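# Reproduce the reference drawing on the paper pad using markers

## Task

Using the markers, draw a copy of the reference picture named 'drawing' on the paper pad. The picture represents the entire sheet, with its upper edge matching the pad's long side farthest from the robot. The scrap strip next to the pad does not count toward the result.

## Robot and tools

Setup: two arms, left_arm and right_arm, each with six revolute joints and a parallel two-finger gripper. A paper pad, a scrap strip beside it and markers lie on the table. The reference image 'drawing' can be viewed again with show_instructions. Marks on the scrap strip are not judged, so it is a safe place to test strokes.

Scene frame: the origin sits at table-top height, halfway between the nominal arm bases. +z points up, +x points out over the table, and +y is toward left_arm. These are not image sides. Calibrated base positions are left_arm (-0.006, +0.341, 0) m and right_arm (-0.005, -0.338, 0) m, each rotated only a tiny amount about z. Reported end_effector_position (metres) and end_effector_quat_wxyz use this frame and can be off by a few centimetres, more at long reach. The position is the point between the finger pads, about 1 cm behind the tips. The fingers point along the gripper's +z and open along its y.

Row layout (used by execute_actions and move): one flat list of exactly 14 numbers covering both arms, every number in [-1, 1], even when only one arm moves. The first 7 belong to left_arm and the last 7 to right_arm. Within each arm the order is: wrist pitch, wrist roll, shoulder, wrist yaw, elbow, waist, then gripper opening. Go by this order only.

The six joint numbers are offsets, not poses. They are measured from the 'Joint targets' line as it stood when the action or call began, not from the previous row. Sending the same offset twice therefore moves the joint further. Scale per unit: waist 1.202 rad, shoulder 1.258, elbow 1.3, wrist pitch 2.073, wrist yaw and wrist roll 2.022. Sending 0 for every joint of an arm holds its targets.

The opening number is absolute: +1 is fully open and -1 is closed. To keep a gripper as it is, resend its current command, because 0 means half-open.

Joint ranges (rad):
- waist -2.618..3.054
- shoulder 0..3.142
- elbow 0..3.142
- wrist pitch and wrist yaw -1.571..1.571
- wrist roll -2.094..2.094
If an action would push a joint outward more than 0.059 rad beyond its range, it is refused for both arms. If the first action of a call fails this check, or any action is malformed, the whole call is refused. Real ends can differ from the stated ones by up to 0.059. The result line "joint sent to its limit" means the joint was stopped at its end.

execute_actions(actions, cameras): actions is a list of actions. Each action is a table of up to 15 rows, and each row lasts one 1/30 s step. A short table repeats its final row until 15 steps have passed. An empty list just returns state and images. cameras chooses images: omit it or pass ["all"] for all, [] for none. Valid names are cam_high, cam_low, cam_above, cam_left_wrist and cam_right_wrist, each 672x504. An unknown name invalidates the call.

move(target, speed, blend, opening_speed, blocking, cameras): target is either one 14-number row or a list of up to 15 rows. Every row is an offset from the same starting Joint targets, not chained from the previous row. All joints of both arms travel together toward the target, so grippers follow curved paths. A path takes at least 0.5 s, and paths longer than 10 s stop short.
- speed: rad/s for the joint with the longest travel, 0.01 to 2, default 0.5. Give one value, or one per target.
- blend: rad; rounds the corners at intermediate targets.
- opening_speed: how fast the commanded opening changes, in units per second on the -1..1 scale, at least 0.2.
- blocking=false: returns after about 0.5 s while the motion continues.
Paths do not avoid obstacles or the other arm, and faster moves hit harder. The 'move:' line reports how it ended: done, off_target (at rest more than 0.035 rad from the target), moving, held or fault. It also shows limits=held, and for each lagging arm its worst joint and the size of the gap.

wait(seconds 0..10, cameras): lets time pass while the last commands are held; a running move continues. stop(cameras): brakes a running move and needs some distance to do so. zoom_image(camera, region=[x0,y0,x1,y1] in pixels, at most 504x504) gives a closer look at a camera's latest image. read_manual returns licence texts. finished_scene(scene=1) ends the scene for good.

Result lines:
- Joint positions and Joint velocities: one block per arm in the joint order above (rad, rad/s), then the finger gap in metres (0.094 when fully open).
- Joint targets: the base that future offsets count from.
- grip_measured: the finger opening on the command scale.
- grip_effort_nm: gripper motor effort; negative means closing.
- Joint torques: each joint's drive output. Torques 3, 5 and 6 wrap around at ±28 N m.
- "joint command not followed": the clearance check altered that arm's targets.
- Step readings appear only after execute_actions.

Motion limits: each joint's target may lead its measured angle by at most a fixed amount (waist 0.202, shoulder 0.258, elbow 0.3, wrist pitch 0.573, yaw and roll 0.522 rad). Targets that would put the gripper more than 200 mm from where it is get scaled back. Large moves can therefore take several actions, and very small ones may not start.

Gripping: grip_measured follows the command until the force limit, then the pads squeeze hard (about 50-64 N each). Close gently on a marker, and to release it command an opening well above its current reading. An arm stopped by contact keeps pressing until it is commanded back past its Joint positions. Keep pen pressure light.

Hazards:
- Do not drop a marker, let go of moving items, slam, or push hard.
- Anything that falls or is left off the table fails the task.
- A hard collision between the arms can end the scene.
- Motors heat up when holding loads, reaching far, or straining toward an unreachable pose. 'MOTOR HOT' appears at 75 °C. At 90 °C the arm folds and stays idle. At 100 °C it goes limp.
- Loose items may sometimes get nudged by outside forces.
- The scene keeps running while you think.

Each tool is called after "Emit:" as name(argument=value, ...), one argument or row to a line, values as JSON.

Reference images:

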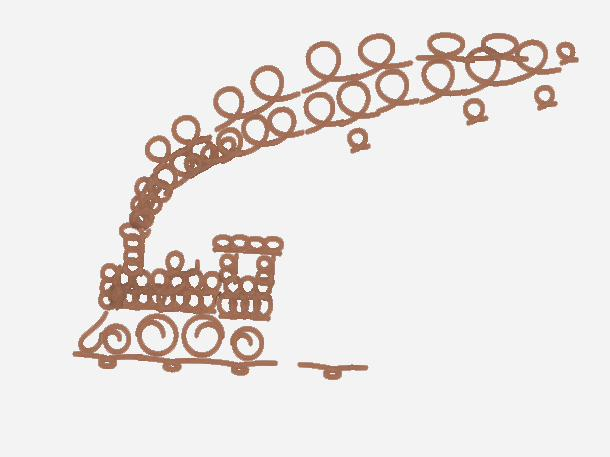

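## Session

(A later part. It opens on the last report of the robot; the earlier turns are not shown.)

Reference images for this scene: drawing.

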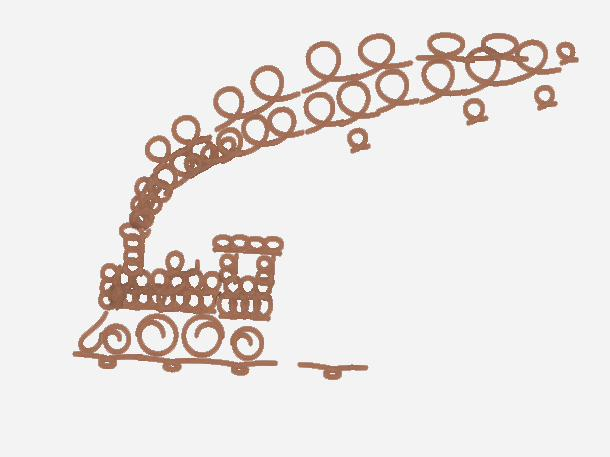

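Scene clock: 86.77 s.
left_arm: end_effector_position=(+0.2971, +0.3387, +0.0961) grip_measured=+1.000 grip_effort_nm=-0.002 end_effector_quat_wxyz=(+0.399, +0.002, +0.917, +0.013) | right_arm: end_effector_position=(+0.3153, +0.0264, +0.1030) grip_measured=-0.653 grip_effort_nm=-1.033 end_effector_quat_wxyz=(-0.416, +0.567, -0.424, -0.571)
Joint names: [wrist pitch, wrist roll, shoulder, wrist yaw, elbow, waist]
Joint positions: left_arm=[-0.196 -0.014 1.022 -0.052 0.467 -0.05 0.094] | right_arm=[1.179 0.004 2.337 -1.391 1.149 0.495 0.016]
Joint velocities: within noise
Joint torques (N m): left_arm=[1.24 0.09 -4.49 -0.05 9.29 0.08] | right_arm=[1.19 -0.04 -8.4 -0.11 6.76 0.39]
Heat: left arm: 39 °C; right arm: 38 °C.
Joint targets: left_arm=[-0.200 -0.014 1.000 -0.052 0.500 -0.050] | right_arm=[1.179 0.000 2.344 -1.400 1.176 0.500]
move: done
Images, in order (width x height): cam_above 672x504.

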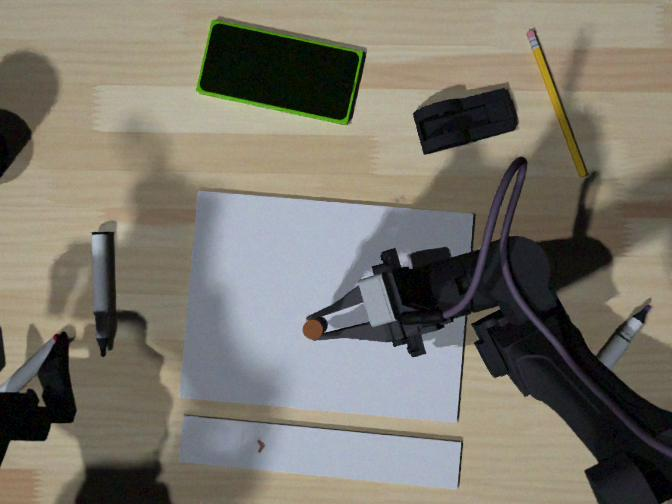

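Emit:
move(
  target=[0,0,0,0,0,0,1, 0,0,0,0.3462,0,0.0998,-0.85],
  speed=0.4,
  cameras=["cam_above"],
)

Emit:
zoom_image(
  camera="cam_above",
  region=[210, 210, 310, 285],
)

Emit:
wait(
  seconds=1,
  cameras=["cam_above"],
)

Emit:
zoom_image(
  camera="cam_above",
  region=[210, 210, 310, 285],
)

Scene clock: 91.80 s.
left_arm: end_effector_position=(+0.2971, +0.3387, +0.0961) grip_measured=+1.000 grip_effort_nm=-0.002 end_effector_quat_wxyz=(+0.399, +0.002, +0.917, +0.013) | right_arm: end_effector_position=(+0.3889, +0.0708, +0.1021) grip_measured=-0.653 grip_effort_nm=-1.033 end_effector_quat_wxyz=(+0.558, -0.428, +0.566, +0.431)
Joint names: [wrist pitch, wrist roll, shoulder, wrist yaw, elbow, waist]
Joint positions: left_arm=[-0.196 -0.014 1.022 -0.052 0.467 -0.05 0.094] | right_arm=[1.179 0.004 2.337 -0.708 1.149 0.613 0.016]
Joint velocities: within noise
Joint torques (N m): left_arm=[1.26 0.06 -4.44 -0.05 9.33 -0.09] | right_arm=[1.51 -0.05 -8.7 0.1 7.13 0.49]
Heat: left arm: 39 °C; right arm: 38 °C.
Joint targets: left_arm=[-0.200 -0.014 1.000 -0.052 0.500 -0.050] | right_arm=[1.179 0.000 2.344 -0.700 1.176 0.620]
move: done
Images, in order (width x height): cam_above 672x504.

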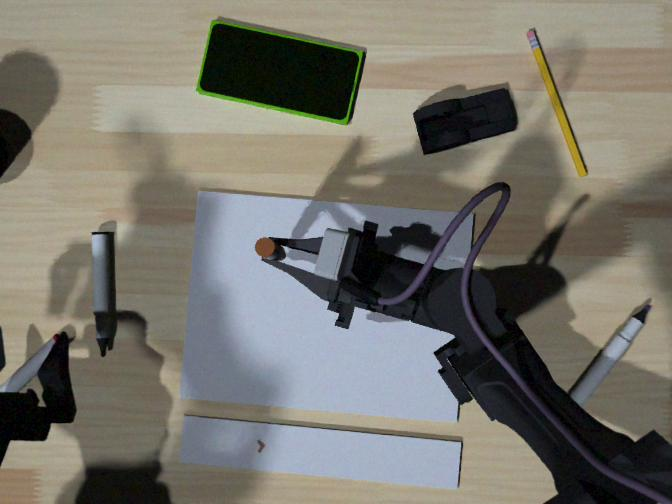

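Scaled by 5.040 from the camera's 672x504 image, which has a finer 960x720 frame.

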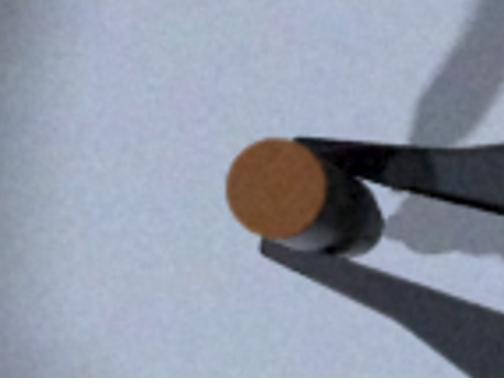

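Scene clock: 92.80 s.
left_arm: end_effector_position=(+0.2971, +0.3387, +0.0961) grip_measured=+1.000 grip_effort_nm=-0.002 end_effector_quat_wxyz=(+0.399, +0.002, +0.917, +0.013) | right_arm: end_effector_position=(+0.3890, +0.0708, +0.1021) grip_measured=-0.653 grip_effort_nm=-1.033 end_effector_quat_wxyz=(+0.558, -0.428, +0.566, +0.431)
Joint names: [wrist pitch, wrist roll, shoulder, wrist yaw, elbow, waist]
Joint positions: left_arm=[-0.196 -0.014 1.022 -0.052 0.467 -0.05 0.094] | right_arm=[1.179 0.004 2.337 -0.707 1.149 0.613 0.016]
Joint velocities: within noise
Joint torques (N m): left_arm=[1.26 0.04 -4.52 -0.06 9.24 -0.02] | right_arm=[1.52 -0.04 -8.7 0.07 7.13 0.5]
Heat: left arm: 39 °C; right arm: 38 °C.
Joint targets: left_arm=[-0.200 -0.014 1.000 -0.052 0.500 -0.050] | right_arm=[1.179 0.000 2.344 -0.700 1.176 0.620]
Tool commands: left_gripper/opening=+1.0 right_gripper/opening=-0.85
wait: 1.00 s; at rest by 0.17 s
Images, in order (width x height): cam_above 672x504.

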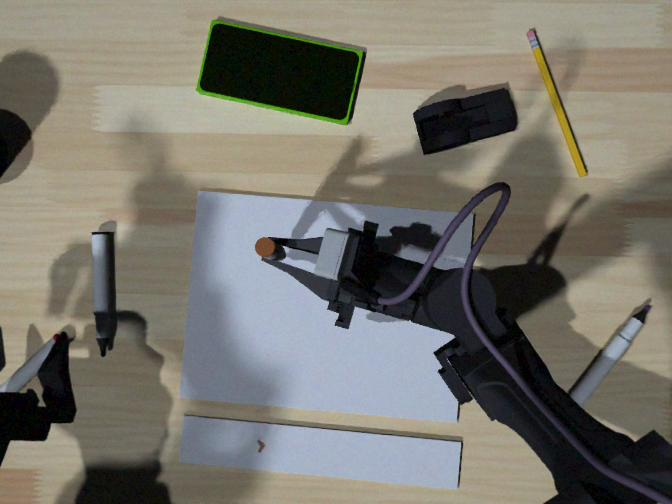

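Scaled by 5.040 from the camera's 672x504 image, which has a finer 960x720 frame.

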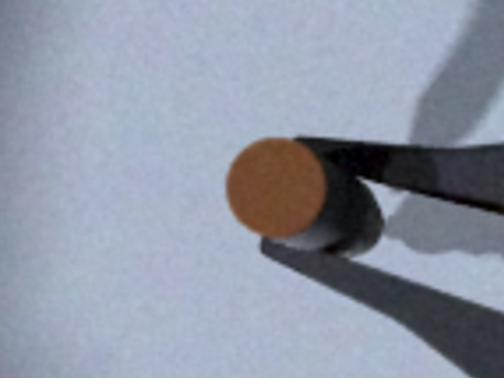

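Emit:
zoom_image(
  camera="cam_above",
  region=[245, 232, 285, 262],
)

Emit:
move(
  target=[0,0,0,0,0,0,1, 0,0,0,0,0,0.00832,-0.85],
  speed=0.03,
  cameras=["cam_above"],
)

Emit:
zoom_image(
  camera="cam_above",
  region=[245, 232, 285, 262],
)

Emit:
move(
  target=[0,0,0,0,0,0,1, 0,0,0,0,0,-0.01664,-0.85],
  speed=0.03,
  cameras=["cam_above"],
)

Emit:
zoom_image(
  camera="cam_above",
  region=[245, 232, 285, 262],
)

Emit:
move(
  target=[0,0,0,0,0,0,1, 0,0,0,0,0,-0.01664,-0.85],
  speed=0.03,
  cameras=["cam_above"],
)

Emit:
zoom_image(
  camera="cam_above",
  region=[245, 232, 285, 262],
)

Scaled by 12.600 from the camera's 672x504 image, which has a finer 960x720 frame.

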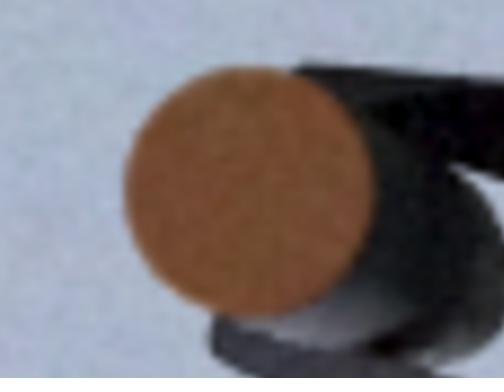

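Scene clock: 94.33 s.
left_arm: end_effector_position=(+0.2971, +0.3387, +0.0961) grip_measured=+1.000 grip_effort_nm=-0.007 end_effector_quat_wxyz=(+0.399, +0.002, +0.917, +0.013) | right_arm: end_effector_position=(+0.3852, +0.0746, +0.1021) grip_measured=-0.653 grip_effort_nm=-1.033 end_effector_quat_wxyz=(+0.556, -0.430, +0.564, +0.433)
Joint names: [wrist pitch, wrist roll, shoulder, wrist yaw, elbow, waist]
Joint positions: left_arm=[-0.196 -0.014 1.022 -0.052 0.467 -0.05 0.094] | right_arm=[1.179 0.004 2.337 -0.707 1.149 0.623 0.016]
Joint velocities: within noise
Joint torques (N m): left_arm=[1.27 0.06 -4.44 -0.06 9.33 0.03] | right_arm=[1.51 -0.05 -8.72 0.06 7.13 0.54]
Heat: left arm: 39 °C; right arm: 38 °C.
Joint targets: left_arm=[-0.200 -0.014 1.000 -0.052 0.500 -0.050] | right_arm=[1.179 0.000 2.344 -0.700 1.176 0.630]
move: done
Images, in order (width x height): cam_above 672x504.

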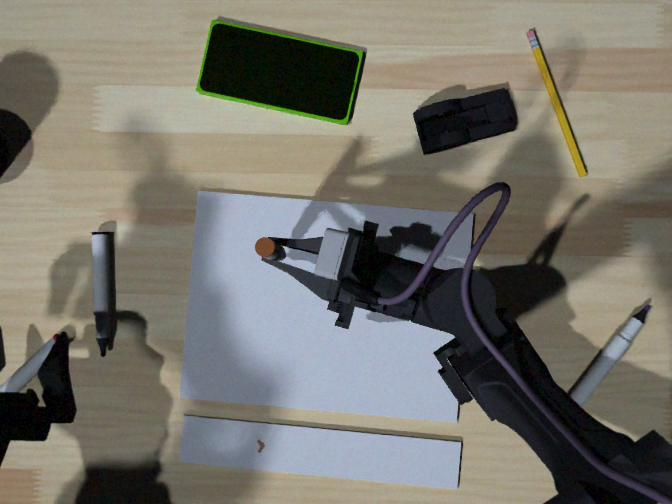

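Scaled by 12.600 from the camera's 672x504 image, which has a finer 960x720 frame.

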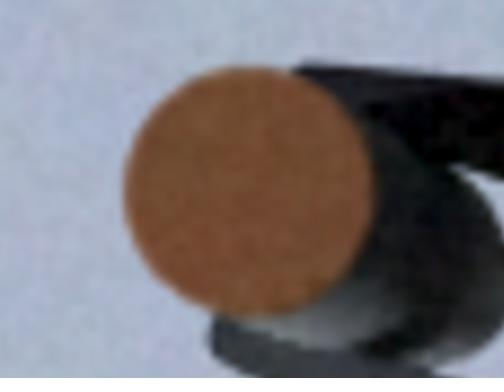

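Scene clock: 95.23 s.
left_arm: end_effector_position=(+0.2971, +0.3387, +0.0961) grip_measured=+1.000 grip_effort_nm=-0.007 end_effector_quat_wxyz=(+0.399, +0.002, +0.917, +0.013) | right_arm: end_effector_position=(+0.3881, +0.0717, +0.1021) grip_measured=-0.653 grip_effort_nm=-1.033 end_effector_quat_wxyz=(+0.557, -0.428, +0.566, +0.431)
Joint names: [wrist pitch, wrist roll, shoulder, wrist yaw, elbow, waist]
Joint positions: left_arm=[-0.196 -0.014 1.022 -0.052 0.467 -0.05 0.094] | right_arm=[1.179 0.004 2.337 -0.707 1.149 0.616 0.016]
Joint velocities: within noise
Joint torques (N m): left_arm=[1.26 0.03 -4.38 -0.05 9.28 -0.03] | right_arm=[1.51 -0.04 -8.72 0.07 7.15 -0.54]
Heat: left arm: 39 °C; right arm: 38 °C.
Joint targets: left_arm=[-0.200 -0.014 1.000 -0.052 0.500 -0.050] | right_arm=[1.179 0.000 2.344 -0.700 1.176 0.610]
move: done
Images, in order (width x height): cam_above 672x504.

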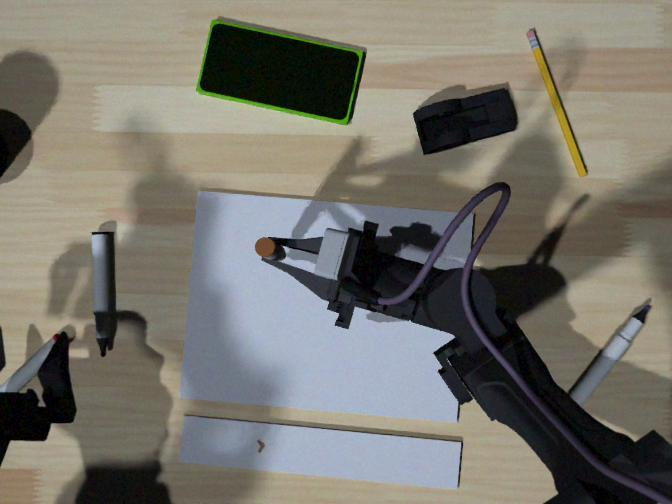

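Scaled by 12.600 from the camera's 672x504 image, which has a finer 960x720 frame.

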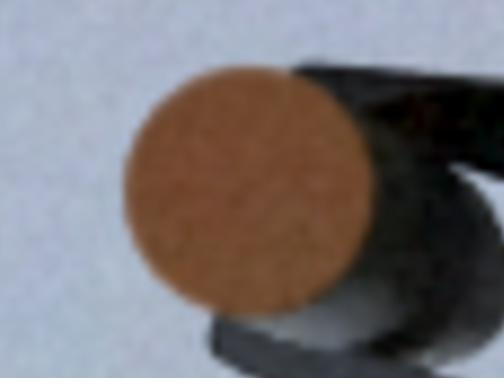

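Scene clock: 96.13 s.
left_arm: end_effector_position=(+0.2971, +0.3387, +0.0961) grip_measured=+1.000 grip_effort_nm=0.002 end_effector_quat_wxyz=(+0.399, +0.002, +0.917, +0.013) | right_arm: end_effector_position=(+0.3962, +0.0638, +0.1021) grip_measured=-0.653 grip_effort_nm=-1.043 end_effector_quat_wxyz=(+0.562, -0.423, +0.570, +0.426)
Joint names: [wrist pitch, wrist roll, shoulder, wrist yaw, elbow, waist]
Joint positions: left_arm=[-0.196 -0.014 1.022 -0.052 0.467 -0.05 0.094] | right_arm=[1.179 0.004 2.337 -0.707 1.149 0.596 0.016]
Joint velocities: within noise
Joint torques (N m): left_arm=[1.28 0.04 -4.38 -0.06 9.28 -0.06] | right_arm=[1.52 -0.04 -8.72 0.07 7.13 -0.61]
Heat: left arm: 39 °C; right arm: 39 °C.
Joint targets: left_arm=[-0.200 -0.014 1.000 -0.052 0.500 -0.050] | right_arm=[1.179 0.000 2.344 -0.700 1.176 0.590]
move: done
Images, in order (width x height): cam_above 672x504.

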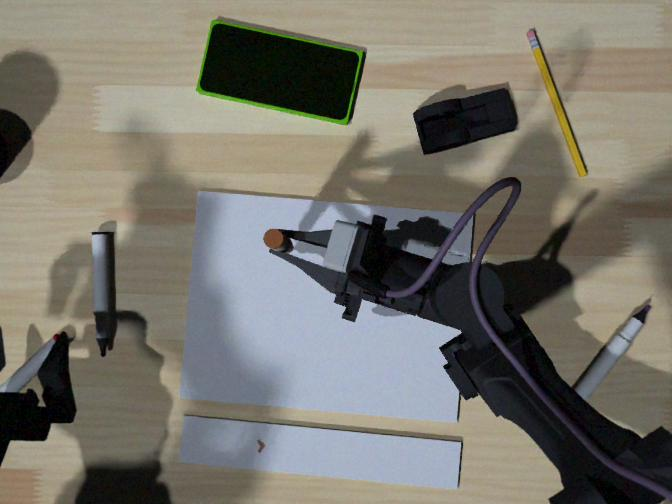

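Scaled by 12.600 from the camera's 672x504 image, which has a finer 960x720 frame.

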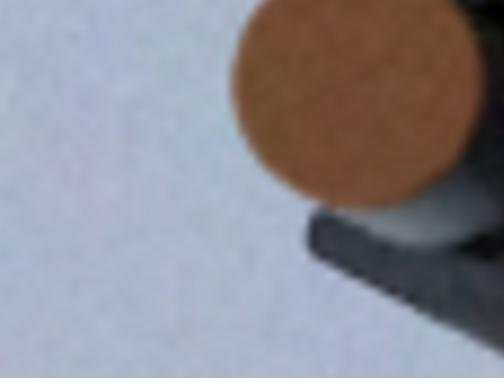

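Emit:
move(
  target=[0,0,0,0,0,0,1, 0,0,0,0,0,-0.01664,-0.85],
  speed=0.03,
  cameras=["cam_above"],
)

Emit:
zoom_image(
  camera="cam_above",
  region=[245, 217, 305, 262],
)

Emit:
move(
  target=[0,0,0,0,0,0,1, 0,0,0,0,0,0.0333,-0.85],
  speed=0.03,
  cameras=["cam_above"],
)

Emit:
zoom_image(
  camera="cam_above",
  region=[245, 217, 305, 262],
)

Emit:
move(
  target=[0,0,0,0,0,0,1, 0,0,0,0,0,0.0166,-0.85],
  speed=0.03,
  cameras=["cam_above"],
)

Emit:
zoom_image(
  camera="cam_above",
  region=[245, 217, 305, 262],
)

Scene clock: 98.37 s.
left_arm: end_effector_position=(+0.2971, +0.3387, +0.0961) grip_measured=+1.000 grip_effort_nm=-0.002 end_effector_quat_wxyz=(+0.399, +0.002, +0.917, +0.013) | right_arm: end_effector_position=(+0.4043, +0.0556, +0.1021) grip_measured=-0.653 grip_effort_nm=-1.038 end_effector_quat_wxyz=(+0.566, -0.417, +0.574, +0.420)
Joint names: [wrist pitch, wrist roll, shoulder, wrist yaw, elbow, waist]
Joint positions: left_arm=[-0.196 -0.014 1.022 -0.052 0.467 -0.05 0.094] | right_arm=[1.179 0.004 2.337 -0.707 1.149 0.576 0.016]
Joint velocities: within noise
Joint torques (N m): left_arm=[1.27 0.01 -4.49 -0.07 9.32 -0.09] | right_arm=[1.52 -0.05 -8.7 0.07 7.13 -0.65]
Heat: left arm: 39 °C; right arm: 39 °C.
Joint targets: left_arm=[-0.200 -0.014 1.000 -0.052 0.500 -0.050] | right_arm=[1.179 0.000 2.344 -0.700 1.176 0.570]
move: done
Images, in order (width x height): cam_above 672x504.

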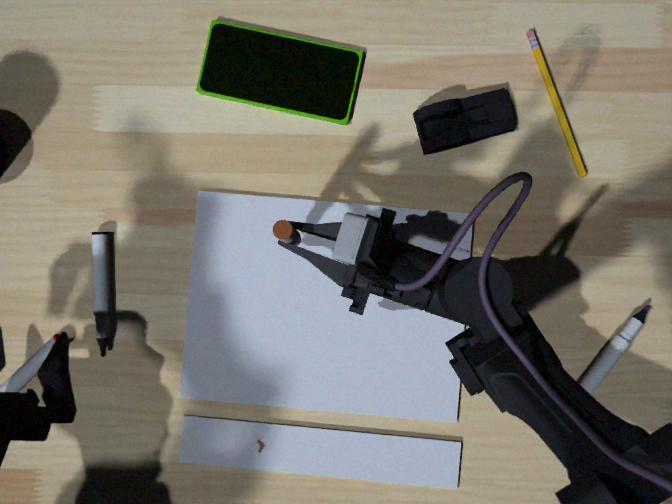

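Scaled by 8.400 from the camera's 672x504 image, which has a finer 960x720 frame.

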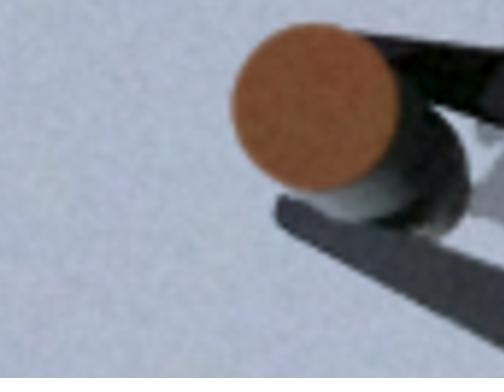

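Scene clock: 99.97 s.
left_arm: end_effector_position=(+0.2971, +0.3387, +0.0961) grip_measured=+1.000 grip_effort_nm=-0.002 end_effector_quat_wxyz=(+0.399, +0.002, +0.917, +0.013) | right_arm: end_effector_position=(+0.3932, +0.0669, +0.1021) grip_measured=-0.653 grip_effort_nm=-1.028 end_effector_quat_wxyz=(+0.560, -0.425, +0.568, +0.428)
Joint names: [wrist pitch, wrist roll, shoulder, wrist yaw, elbow, waist]
Joint positions: left_arm=[-0.196 -0.014 1.022 -0.052 0.467 -0.05 0.094] | right_arm=[1.179 0.004 2.337 -0.707 1.149 0.604 0.016]
Joint velocities: within noise
Joint torques (N m): left_arm=[1.29 0.07 -4.45 -0.06 9.18 -0.1] | right_arm=[1.52 -0.05 -8.72 0.06 7.13 0.55]
Heat: left arm: 39 °C; right arm: 39 °C.
Joint targets: left_arm=[-0.200 -0.014 1.000 -0.052 0.500 -0.050] | right_arm=[1.179 0.000 2.344 -0.700 1.176 0.610]
move: done
Images, in order (width x height): cam_above 672x504.

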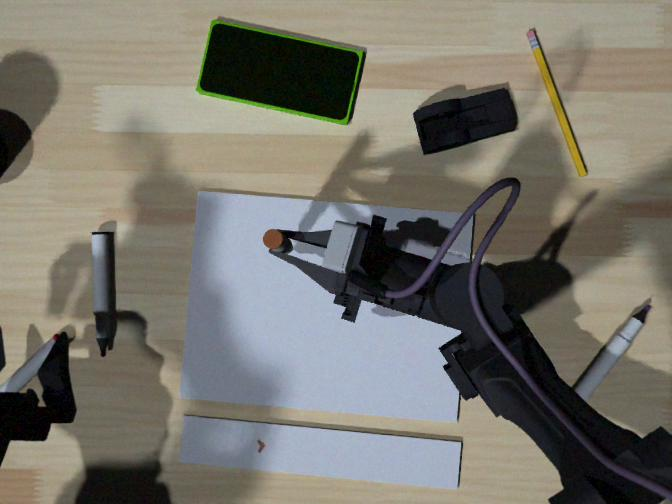

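Scaled by 8.400 from the camera's 672x504 image, which has a finer 960x720 frame.

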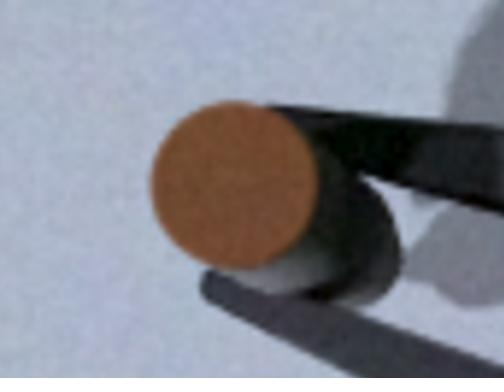

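Scene clock: 100.87 s.
left_arm: end_effector_position=(+0.2971, +0.3387, +0.0961) grip_measured=+1.000 grip_effort_nm=-0.012 end_effector_quat_wxyz=(+0.399, +0.002, +0.917, +0.013) | right_arm: end_effector_position=(+0.3851, +0.0747, +0.1021) grip_measured=-0.653 grip_effort_nm=-1.033 end_effector_quat_wxyz=(+0.556, -0.430, +0.564, +0.433)
Joint names: [wrist pitch, wrist roll, shoulder, wrist yaw, elbow, waist]
Joint positions: left_arm=[-0.196 -0.014 1.022 -0.052 0.467 -0.05 0.094] | right_arm=[1.179 0.004 2.337 -0.707 1.149 0.623 0.016]
Joint velocities: within noise
Joint torques (N m): left_arm=[1.27 0.06 -4.41 -0.05 9.22 -0.01] | right_arm=[1.52 -0.05 -8.7 0.06 7.13 0.53]
Heat: left arm: 39 °C; right arm: 39 °C.
Joint targets: left_arm=[-0.200 -0.014 1.000 -0.052 0.500 -0.050] | right_arm=[1.179 0.000 2.344 -0.700 1.176 0.630]
move: done
Images, in order (width x height): cam_above 672x504.

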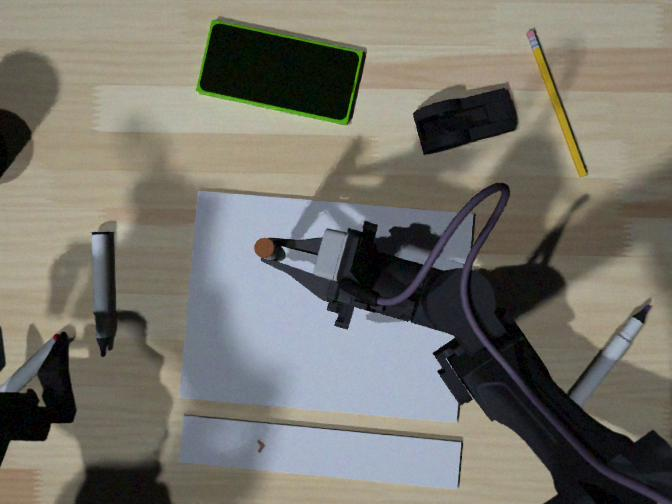

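Scaled by 8.400 from the camera's 672x504 image, which has a finer 960x720 frame.

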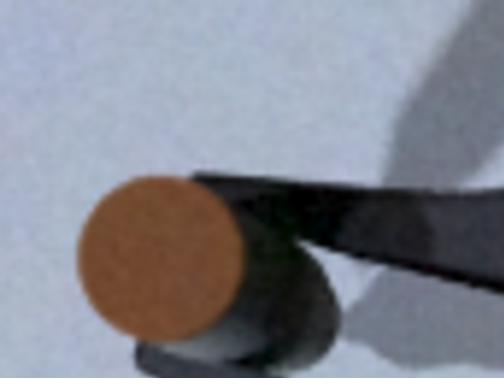

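Emit:
move(
  target=[0,0,0,0,0,0,1, 0,0,0,-0.0247,0,0,-0.85],
  speed=0.04,
  cameras=["cam_above"],
)

Emit:
zoom_image(
  camera="cam_above",
  region=[245, 232, 285, 262],
)

Emit:
move(
  target=[0,0,0,0,0,0,1, 0,0,0,-0.0148,0,0,-0.85],
  speed=0.04,
  cameras=["cam_above"],
)

Emit:
zoom_image(
  camera="cam_above",
  region=[245, 232, 285, 262],
)

Emit:
move(
  target=[0,0,0,0,0,0,1, 0,0,0,0.0346,0,0,-0.85],
  speed=0.04,
  cameras=["cam_above"],
)

Emit:
zoom_image(
  camera="cam_above",
  region=[245, 232, 285, 262],
)

Emit:
move(
  target=[0,0,0,0,0,0,1, 0,0,0,0.0148,0,0,-0.85],
  speed=0.04,
  cameras=["cam_above"],
)

Emit:
zoom_image(
  camera="cam_above",
  region=[245, 232, 285, 262],
)

Scene clock: 103.30 s.
left_arm: end_effector_position=(+0.2971, +0.3387, +0.0961) grip_measured=+1.000 grip_effort_nm=-0.002 end_effector_quat_wxyz=(+0.399, +0.002, +0.917, +0.013) | right_arm: end_effector_position=(+0.3791, +0.0761, +0.1021) grip_measured=-0.653 grip_effort_nm=-1.038 end_effector_quat_wxyz=(+0.548, -0.440, +0.557, +0.443)
Joint names: [wrist pitch, wrist roll, shoulder, wrist yaw, elbow, waist]
Joint positions: left_arm=[-0.196 -0.014 1.022 -0.052 0.467 -0.05 0.094] | right_arm=[1.179 0.004 2.337 -0.741 1.149 0.623 0.016]
Joint velocities: within noise
Joint torques (N m): left_arm=[1.24 0.04 -4.46 -0.03 9.29 -0.01] | right_arm=[1.5 -0.05 -8.7 -0.07 7.12 0.5]
Heat: left arm: 39 °C; right arm: 39 °C.
Joint targets: left_arm=[-0.200 -0.014 1.000 -0.052 0.500 -0.050] | right_arm=[1.178 0.000 2.344 -0.750 1.176 0.630]
move: done
Images, in order (width x height): cam_above 672x504.

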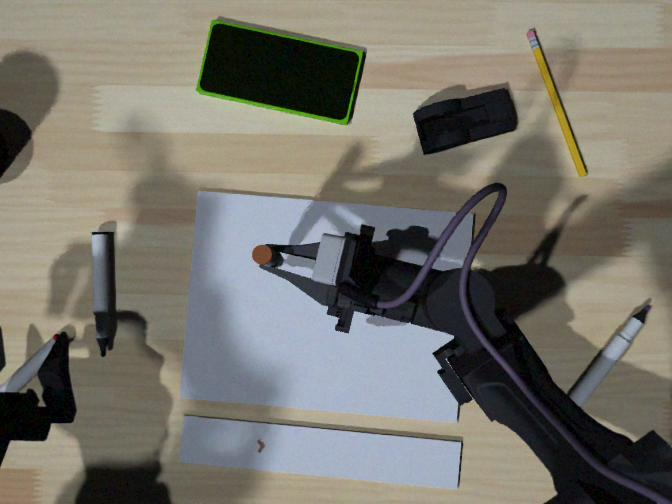

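Scaled by 12.600 from the camera's 672x504 image, which has a finer 960x720 frame.

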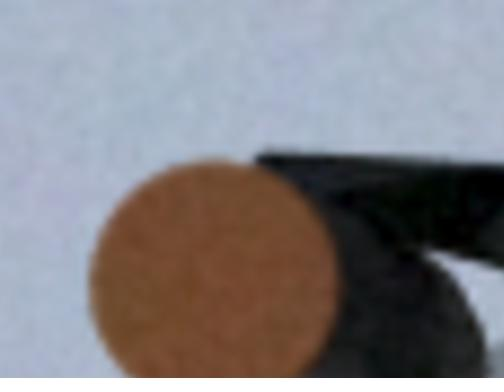

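Scene clock: 104.40 s.
left_arm: end_effector_position=(+0.2971, +0.3387, +0.0961) grip_measured=+1.000 grip_effort_nm=-0.007 end_effector_quat_wxyz=(+0.399, +0.002, +0.917, +0.013) | right_arm: end_effector_position=(+0.3739, +0.0772, +0.1021) grip_measured=-0.653 grip_effort_nm=-1.033 end_effector_quat_wxyz=(+0.542, -0.448, +0.550, +0.451)
Joint names: [wrist pitch, wrist roll, shoulder, wrist yaw, elbow, waist]
Joint positions: left_arm=[-0.196 -0.014 1.022 -0.052 0.467 -0.05 0.094] | right_arm=[1.179 0.004 2.337 -0.771 1.149 0.623 0.016]
Joint velocities: within noise
Joint torques (N m): left_arm=[1.28 0.04 -4.48 -0.05 9.26 -0.05] | right_arm=[1.49 -0.05 -8.69 -0.1 7.1 0.51]
Heat: left arm: 39 °C; right arm: 39 °C.
Joint targets: left_arm=[-0.200 -0.014 1.000 -0.052 0.500 -0.050] | right_arm=[1.178 0.000 2.344 -0.780 1.176 0.630]
move: done
Images, in order (width x height): cam_above 672x504.

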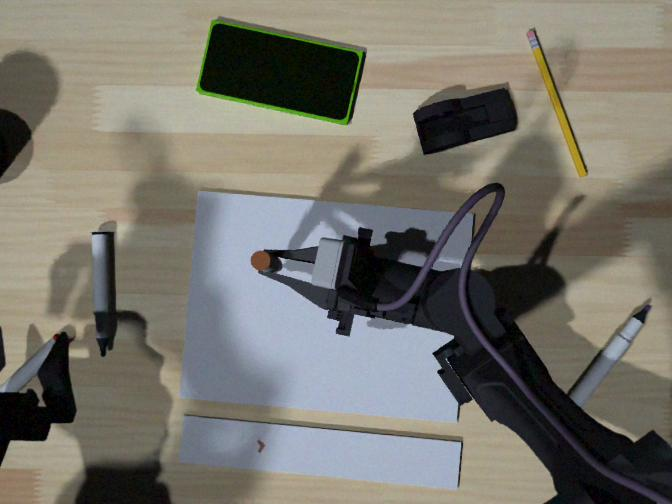

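Scaled by 12.600 from the camera's 672x504 image, which has a finer 960x720 frame.

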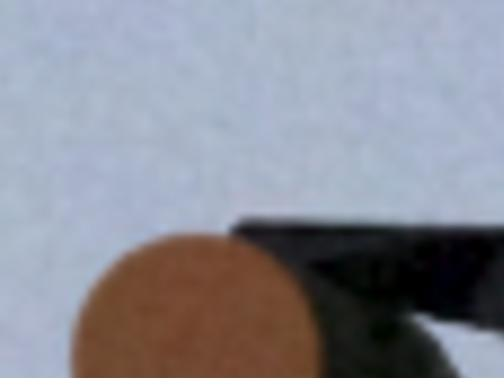

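Scene clock: 106.50 s.
left_arm: end_effector_position=(+0.2971, +0.3387, +0.0961) grip_measured=+1.000 grip_effort_nm=-0.007 end_effector_quat_wxyz=(+0.399, +0.002, +0.917, +0.013) | right_arm: end_effector_position=(+0.3832, +0.0752, +0.1020) grip_measured=-0.653 grip_effort_nm=-1.028 end_effector_quat_wxyz=(+0.553, -0.434, +0.562, +0.436)
Joint names: [wrist pitch, wrist roll, shoulder, wrist yaw, elbow, waist]
Joint positions: left_arm=[-0.196 -0.014 1.022 -0.052 0.467 -0.05 0.094] | right_arm=[1.179 0.004 2.337 -0.718 1.149 0.623 0.016]
Joint velocities: within noise
Joint torques (N m): left_arm=[1.28 0.05 -4.36 -0.06 9.29 -0.08] | right_arm=[1.51 -0.04 -8.7 0.07 7.12 0.5]
Heat: left arm: 39 °C; right arm: 39 °C.
Joint targets: left_arm=[-0.200 -0.014 1.000 -0.052 0.500 -0.050] | right_arm=[1.178 0.000 2.344 -0.710 1.176 0.630]
move: done
Images, in order (width x height): cam_above 672x504.

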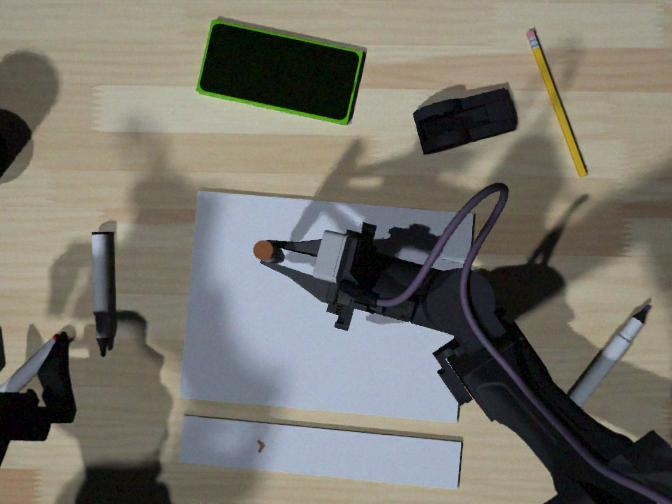

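Scaled by 12.600 from the camera's 672x504 image, which has a finer 960x720 frame.

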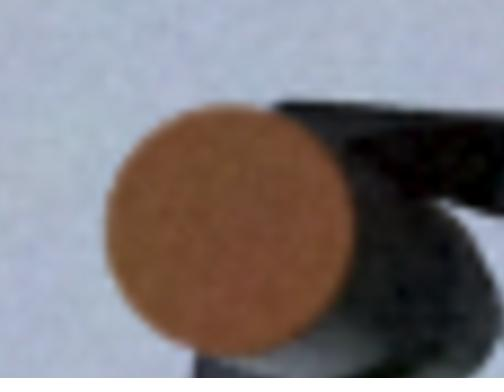

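Scene clock: 107.60 s.
left_arm: end_effector_position=(+0.2971, +0.3387, +0.0961) grip_measured=+1.000 grip_effort_nm=-0.002 end_effector_quat_wxyz=(+0.399, +0.002, +0.917, +0.013) | right_arm: end_effector_position=(+0.3883, +0.0738, +0.1020) grip_measured=-0.653 grip_effort_nm=-1.033 end_effector_quat_wxyz=(+0.560, -0.425, +0.568, +0.428)
Joint names: [wrist pitch, wrist roll, shoulder, wrist yaw, elbow, waist]
Joint positions: left_arm=[-0.196 -0.014 1.022 -0.052 0.467 -0.05 0.094] | right_arm=[1.179 0.004 2.337 -0.688 1.149 0.623 0.016]
Joint velocities: within noise
Joint torques (N m): left_arm=[1.27 0.07 -4.41 -0.07 9.28 -0.05] | right_arm=[1.52 -0.05 -8.72 0.06 7.13 0.5]
Heat: left arm: 39 °C; right arm: 39 °C.
Joint targets: left_arm=[-0.200 -0.014 1.000 -0.052 0.500 -0.050] | right_arm=[1.178 0.000 2.344 -0.680 1.176 0.630]
move: done
Images, in order (width x height): cam_above 672x504.

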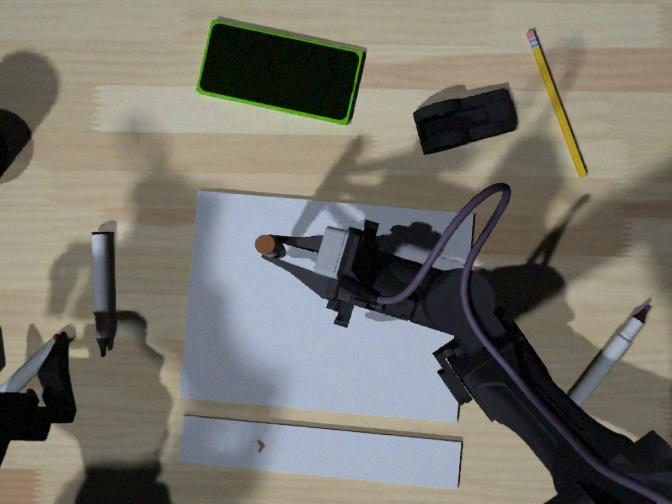

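Scaled by 12.600 from the camera's 672x504 image, which has a finer 960x720 frame.

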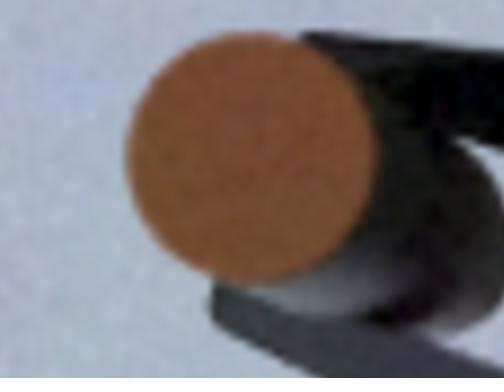

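Emit:
move(
  target=[
    [0,0,0,0,0,0,1, 0,0,0,-0.2268,0,0.2438,-0.85],
    [0,0,0,0,0,0,1, 0.0289,0,0.0282,-0.2268,0,0.2438,-0.85],
  ],
  speed=[0.4, 0.05],
  cameras=["cam_above", "cam_low"],
)

Emit:
zoom_image(
  camera="cam_low",
  region=[190, 230, 270, 290],
)

Scene clock: 112.57 s.
left_arm: end_effector_position=(+0.2971, +0.3387, +0.0961) grip_measured=+1.000 grip_effort_nm=-0.002 end_effector_quat_wxyz=(+0.399, +0.002, +0.917, +0.013) | right_arm: end_effector_position=(+0.1706, +0.1528, +0.0909) grip_measured=-0.653 grip_effort_nm=-1.033 end_effector_quat_wxyz=(-0.365, +0.602, -0.374, -0.604)
Joint names: [wrist pitch, wrist roll, shoulder, wrist yaw, elbow, waist]
Joint positions: left_arm=[-0.196 -0.014 1.022 -0.052 0.467 -0.05 0.094] | right_arm=[1.214 0.004 2.372 -1.13 1.149 0.927 0.016]
Joint velocities: within noise
Joint torques (N m): left_arm=[1.25 0.04 -4.38 -0.05 9.36 -0.09] | right_arm=[1.56 -0.04 -8.58 -0.1 6.75 -0.42]
Heat: left arm: 39 °C; right arm: 39 °C.
Joint targets: left_arm=[-0.200 -0.014 1.000 -0.052 0.500 -0.050] | right_arm=[1.239 0.000 2.380 -1.139 1.176 0.923]
move: done
Images, in order (width x height): cam_low 672x504, cam_above 672x504.

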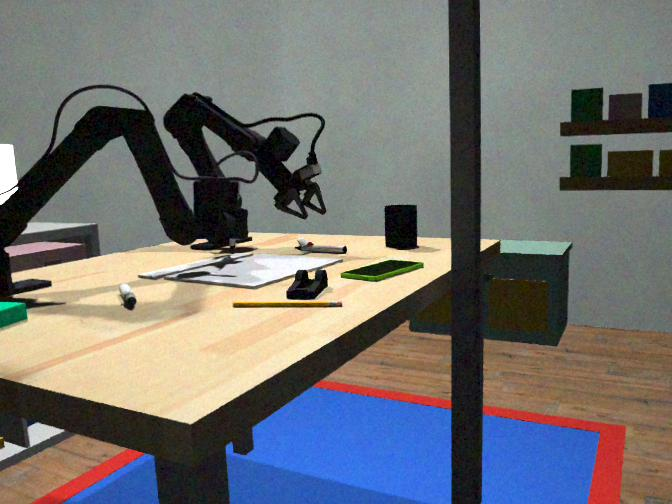

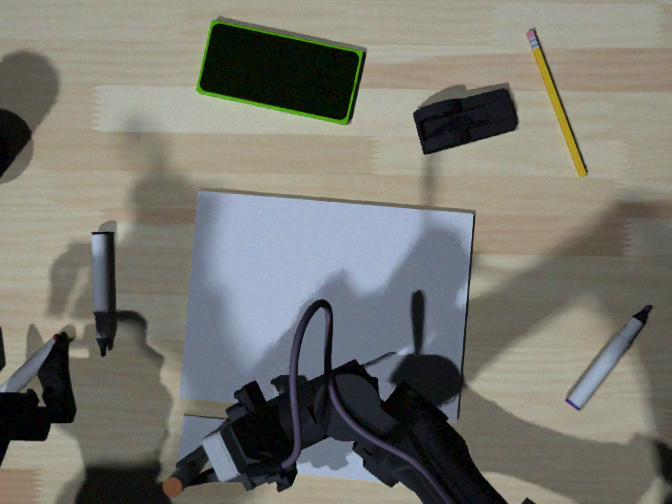

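Scaled by 6.300 from the camera's 672x504 image, which has a finer 960x720 frame.

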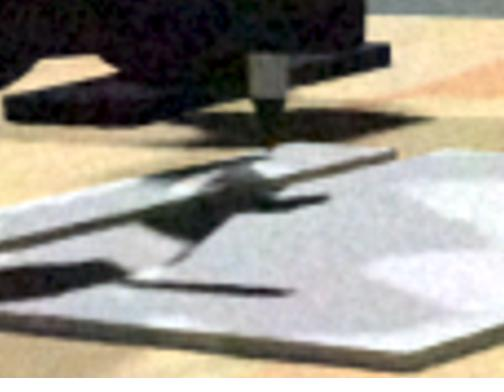

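Emit:
move(
  target=[0,0,0,0,0,0,1, 0.0048,0,0.0080,0,0,0,-0.85],
  speed=0.03,
  cameras=["cam_low"],
)

Emit:
zoom_image(
  camera="cam_low",
  region=[190, 230, 270, 290],
)

Scene clock: 113.57 s.
left_arm: end_effector_position=(+0.2971, +0.3387, +0.0961) grip_measured=+1.000 grip_effort_nm=-0.007 end_effector_quat_wxyz=(+0.399, +0.002, +0.917, +0.013) | right_arm: end_effector_position=(+0.1704, +0.1526, +0.0893) grip_measured=-0.653 grip_effort_nm=-1.033 end_effector_quat_wxyz=(-0.366, +0.602, -0.373, -0.604)
Joint names: [wrist pitch, wrist roll, shoulder, wrist yaw, elbow, waist]
Joint positions: left_arm=[-0.196 -0.014 1.022 -0.052 0.467 -0.05 0.094] | right_arm=[1.225 0.004 2.379 -1.131 1.149 0.927 0.016]
Joint velocities: within noise
Joint torques (N m): left_arm=[1.29 0.05 -4.46 -0.06 9.26 -0.18] | right_arm=[1.56 -0.04 -8.35 -0.09 6.72 -0.43]
Heat: left arm: 39 °C; right arm: 39 °C.
Joint targets: left_arm=[-0.200 -0.014 1.000 -0.052 0.500 -0.050] | right_arm=[1.249 0.000 2.390 -1.139 1.176 0.923]
move: done
Images, in order (width x height): cam_low 672x504.

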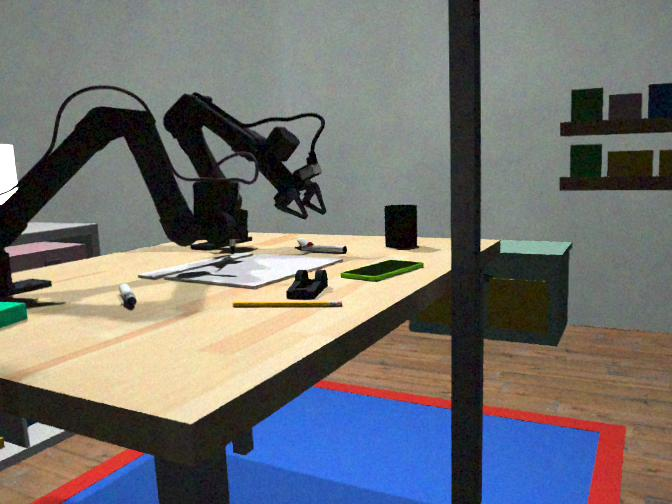

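Scaled by 6.300 from the camera's 672x504 image, which has a finer 960x720 frame.

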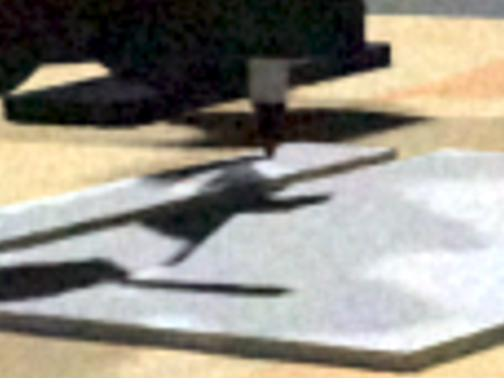

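Emit:
move(
  target=[0,0,0,0,0,0,1, 0,0,0.0048,0,0,0,-0.85],
  speed=0.03,
  cameras=["cam_low"],
)

Emit:
zoom_image(
  camera="cam_low",
  region=[210, 240, 250, 270],
)

Scene clock: 114.53 s.
left_arm: end_effector_position=(+0.2971, +0.3387, +0.0961) grip_measured=+1.000 grip_effort_nm=-0.012 end_effector_quat_wxyz=(+0.399, +0.002, +0.917, +0.013) | right_arm: end_effector_position=(+0.1701, +0.1524, +0.0886) grip_measured=-0.653 grip_effort_nm=-1.038 end_effector_quat_wxyz=(-0.368, +0.602, -0.370, -0.604)
Joint names: [wrist pitch, wrist roll, shoulder, wrist yaw, elbow, waist]
Joint positions: left_arm=[-0.196 -0.014 1.022 -0.052 0.467 -0.05 0.094] | right_arm=[1.236 0.004 2.384 -1.132 1.149 0.927 0.016]
Joint velocities: left_arm=[-0.022 -0.154 0.012 -0.051 -0.002 0.007 0] | right_arm=[within noise]
Joint torques (N m): left_arm=[1.28 0.05 -4.46 -0.05 9.21 -0.03] | right_arm=[1.45 -0.04 -8.27 -0.08 6.69 -0.43]
Heat: left arm: 39 °C; right arm: 39 °C.
Joint targets: left_arm=[-0.200 -0.014 1.000 -0.052 0.500 -0.050] | right_arm=[1.248 0.000 2.396 -1.139 1.176 0.923]
move: done
Images, in order (width x height): cam_low 672x504.

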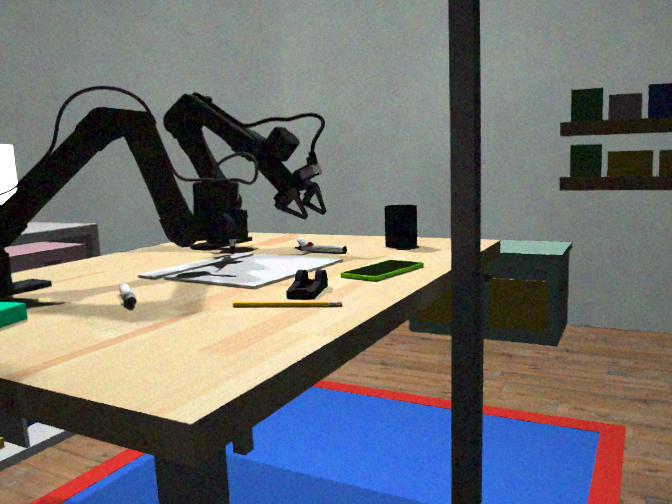

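Scaled by 12.600 from the camera's 672x504 image, which has a finer 960x720 frame.

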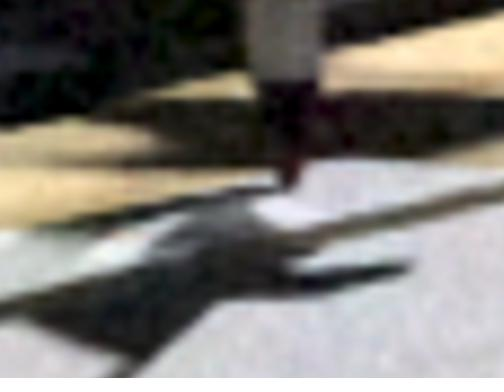

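Emit:
wait(
  seconds=0.1,
  cameras=["cam_above"],
)

Emit:
zoom_image(
  camera="cam_above",
  region=[155, 465, 195, 495],
)

Emit:
move(
  target=[0,0,0,0,0,0,1, 0,0,-0.07,0,0,0,-0.85],
  speed=0.3,
  cameras=[],
)

Scene clock: 115.00 s.
left_arm: end_effector_position=(+0.2971, +0.3387, +0.0961) grip_measured=+1.000 grip_effort_nm=-0.002 end_effector_quat_wxyz=(+0.399, +0.002, +0.917, +0.013) | right_arm: end_effector_position=(+0.1701, +0.1524, +0.0886) grip_measured=-0.653 grip_effort_nm=-1.038 end_effector_quat_wxyz=(-0.368, +0.602, -0.370, -0.604)
Joint names: [wrist pitch, wrist roll, shoulder, wrist yaw, elbow, waist]
Joint positions: left_arm=[-0.196 -0.014 1.022 -0.052 0.467 -0.05 0.094] | right_arm=[1.236 0.004 2.384 -1.132 1.149 0.927 0.016]
Joint velocities: within noise
Joint torques (N m): left_arm=[1.28 0.02 -4.49 -0.06 9.37 -0.24] | right_arm=[1.45 -0.04 -8.27 -0.07 6.69 -0.42]
Heat: left arm: 39 °C; right arm: 39 °C.
Joint targets: left_arm=[-0.200 -0.014 1.000 -0.052 0.500 -0.050] | right_arm=[1.249 0.000 2.396 -1.139 1.176 0.923]
Tool commands: left_gripper/opening=+1.0 right_gripper/opening=-0.85
wait: 0.10 s; at rest from the start
Images, in order (width x height): cam_above 672x504.

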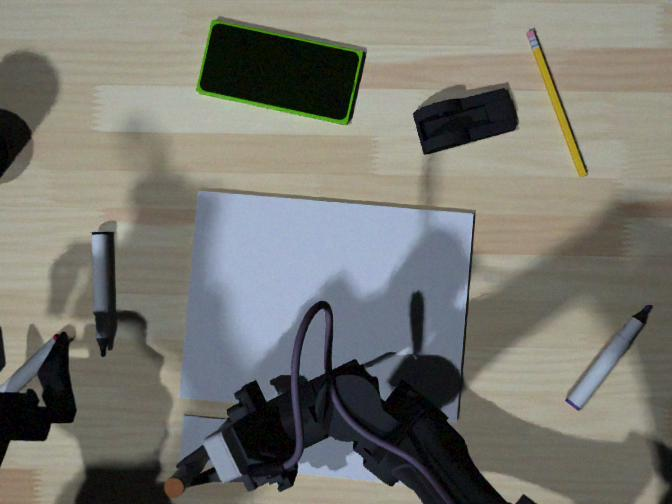

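Scaled by 12.600 from the camera's 672x504 image, which has a finer 960x720 frame.

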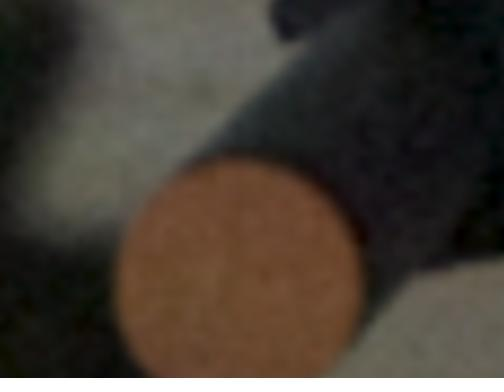

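Scene clock: 115.83 s.
left_arm: end_effector_position=(+0.2971, +0.3387, +0.0961) grip_measured=+1.000 grip_effort_nm=-0.007 end_effector_quat_wxyz=(+0.399, +0.002, +0.917, +0.013) | right_arm: end_effector_position=(+0.1707, +0.1530, +0.1088) grip_measured=-0.653 grip_effort_nm=-1.023 end_effector_quat_wxyz=(-0.383, +0.604, -0.355, -0.602)
Joint names: [wrist pitch, wrist roll, shoulder, wrist yaw, elbow, waist]
Joint positions: left_arm=[-0.196 -0.014 1.022 -0.052 0.467 -0.05 0.094] | right_arm=[1.236 0.004 2.341 -1.132 1.149 0.927 0.016]
Joint velocities: within noise
Joint torques (N m): left_arm=[1.29 0.06 -4.46 -0.05 9.11 -0.01] | right_arm=[1.43 -0.04 -11.69 -0.04 6.8 -0.42]
Heat: left arm: 39 °C; right arm: 39 °C.
Joint targets: left_arm=[-0.200 -0.014 1.000 -0.052 0.500 -0.050] | right_arm=[1.248 0.000 2.308 -1.138 1.176 0.923]
move: done
No camera images: "cameras" was empty.


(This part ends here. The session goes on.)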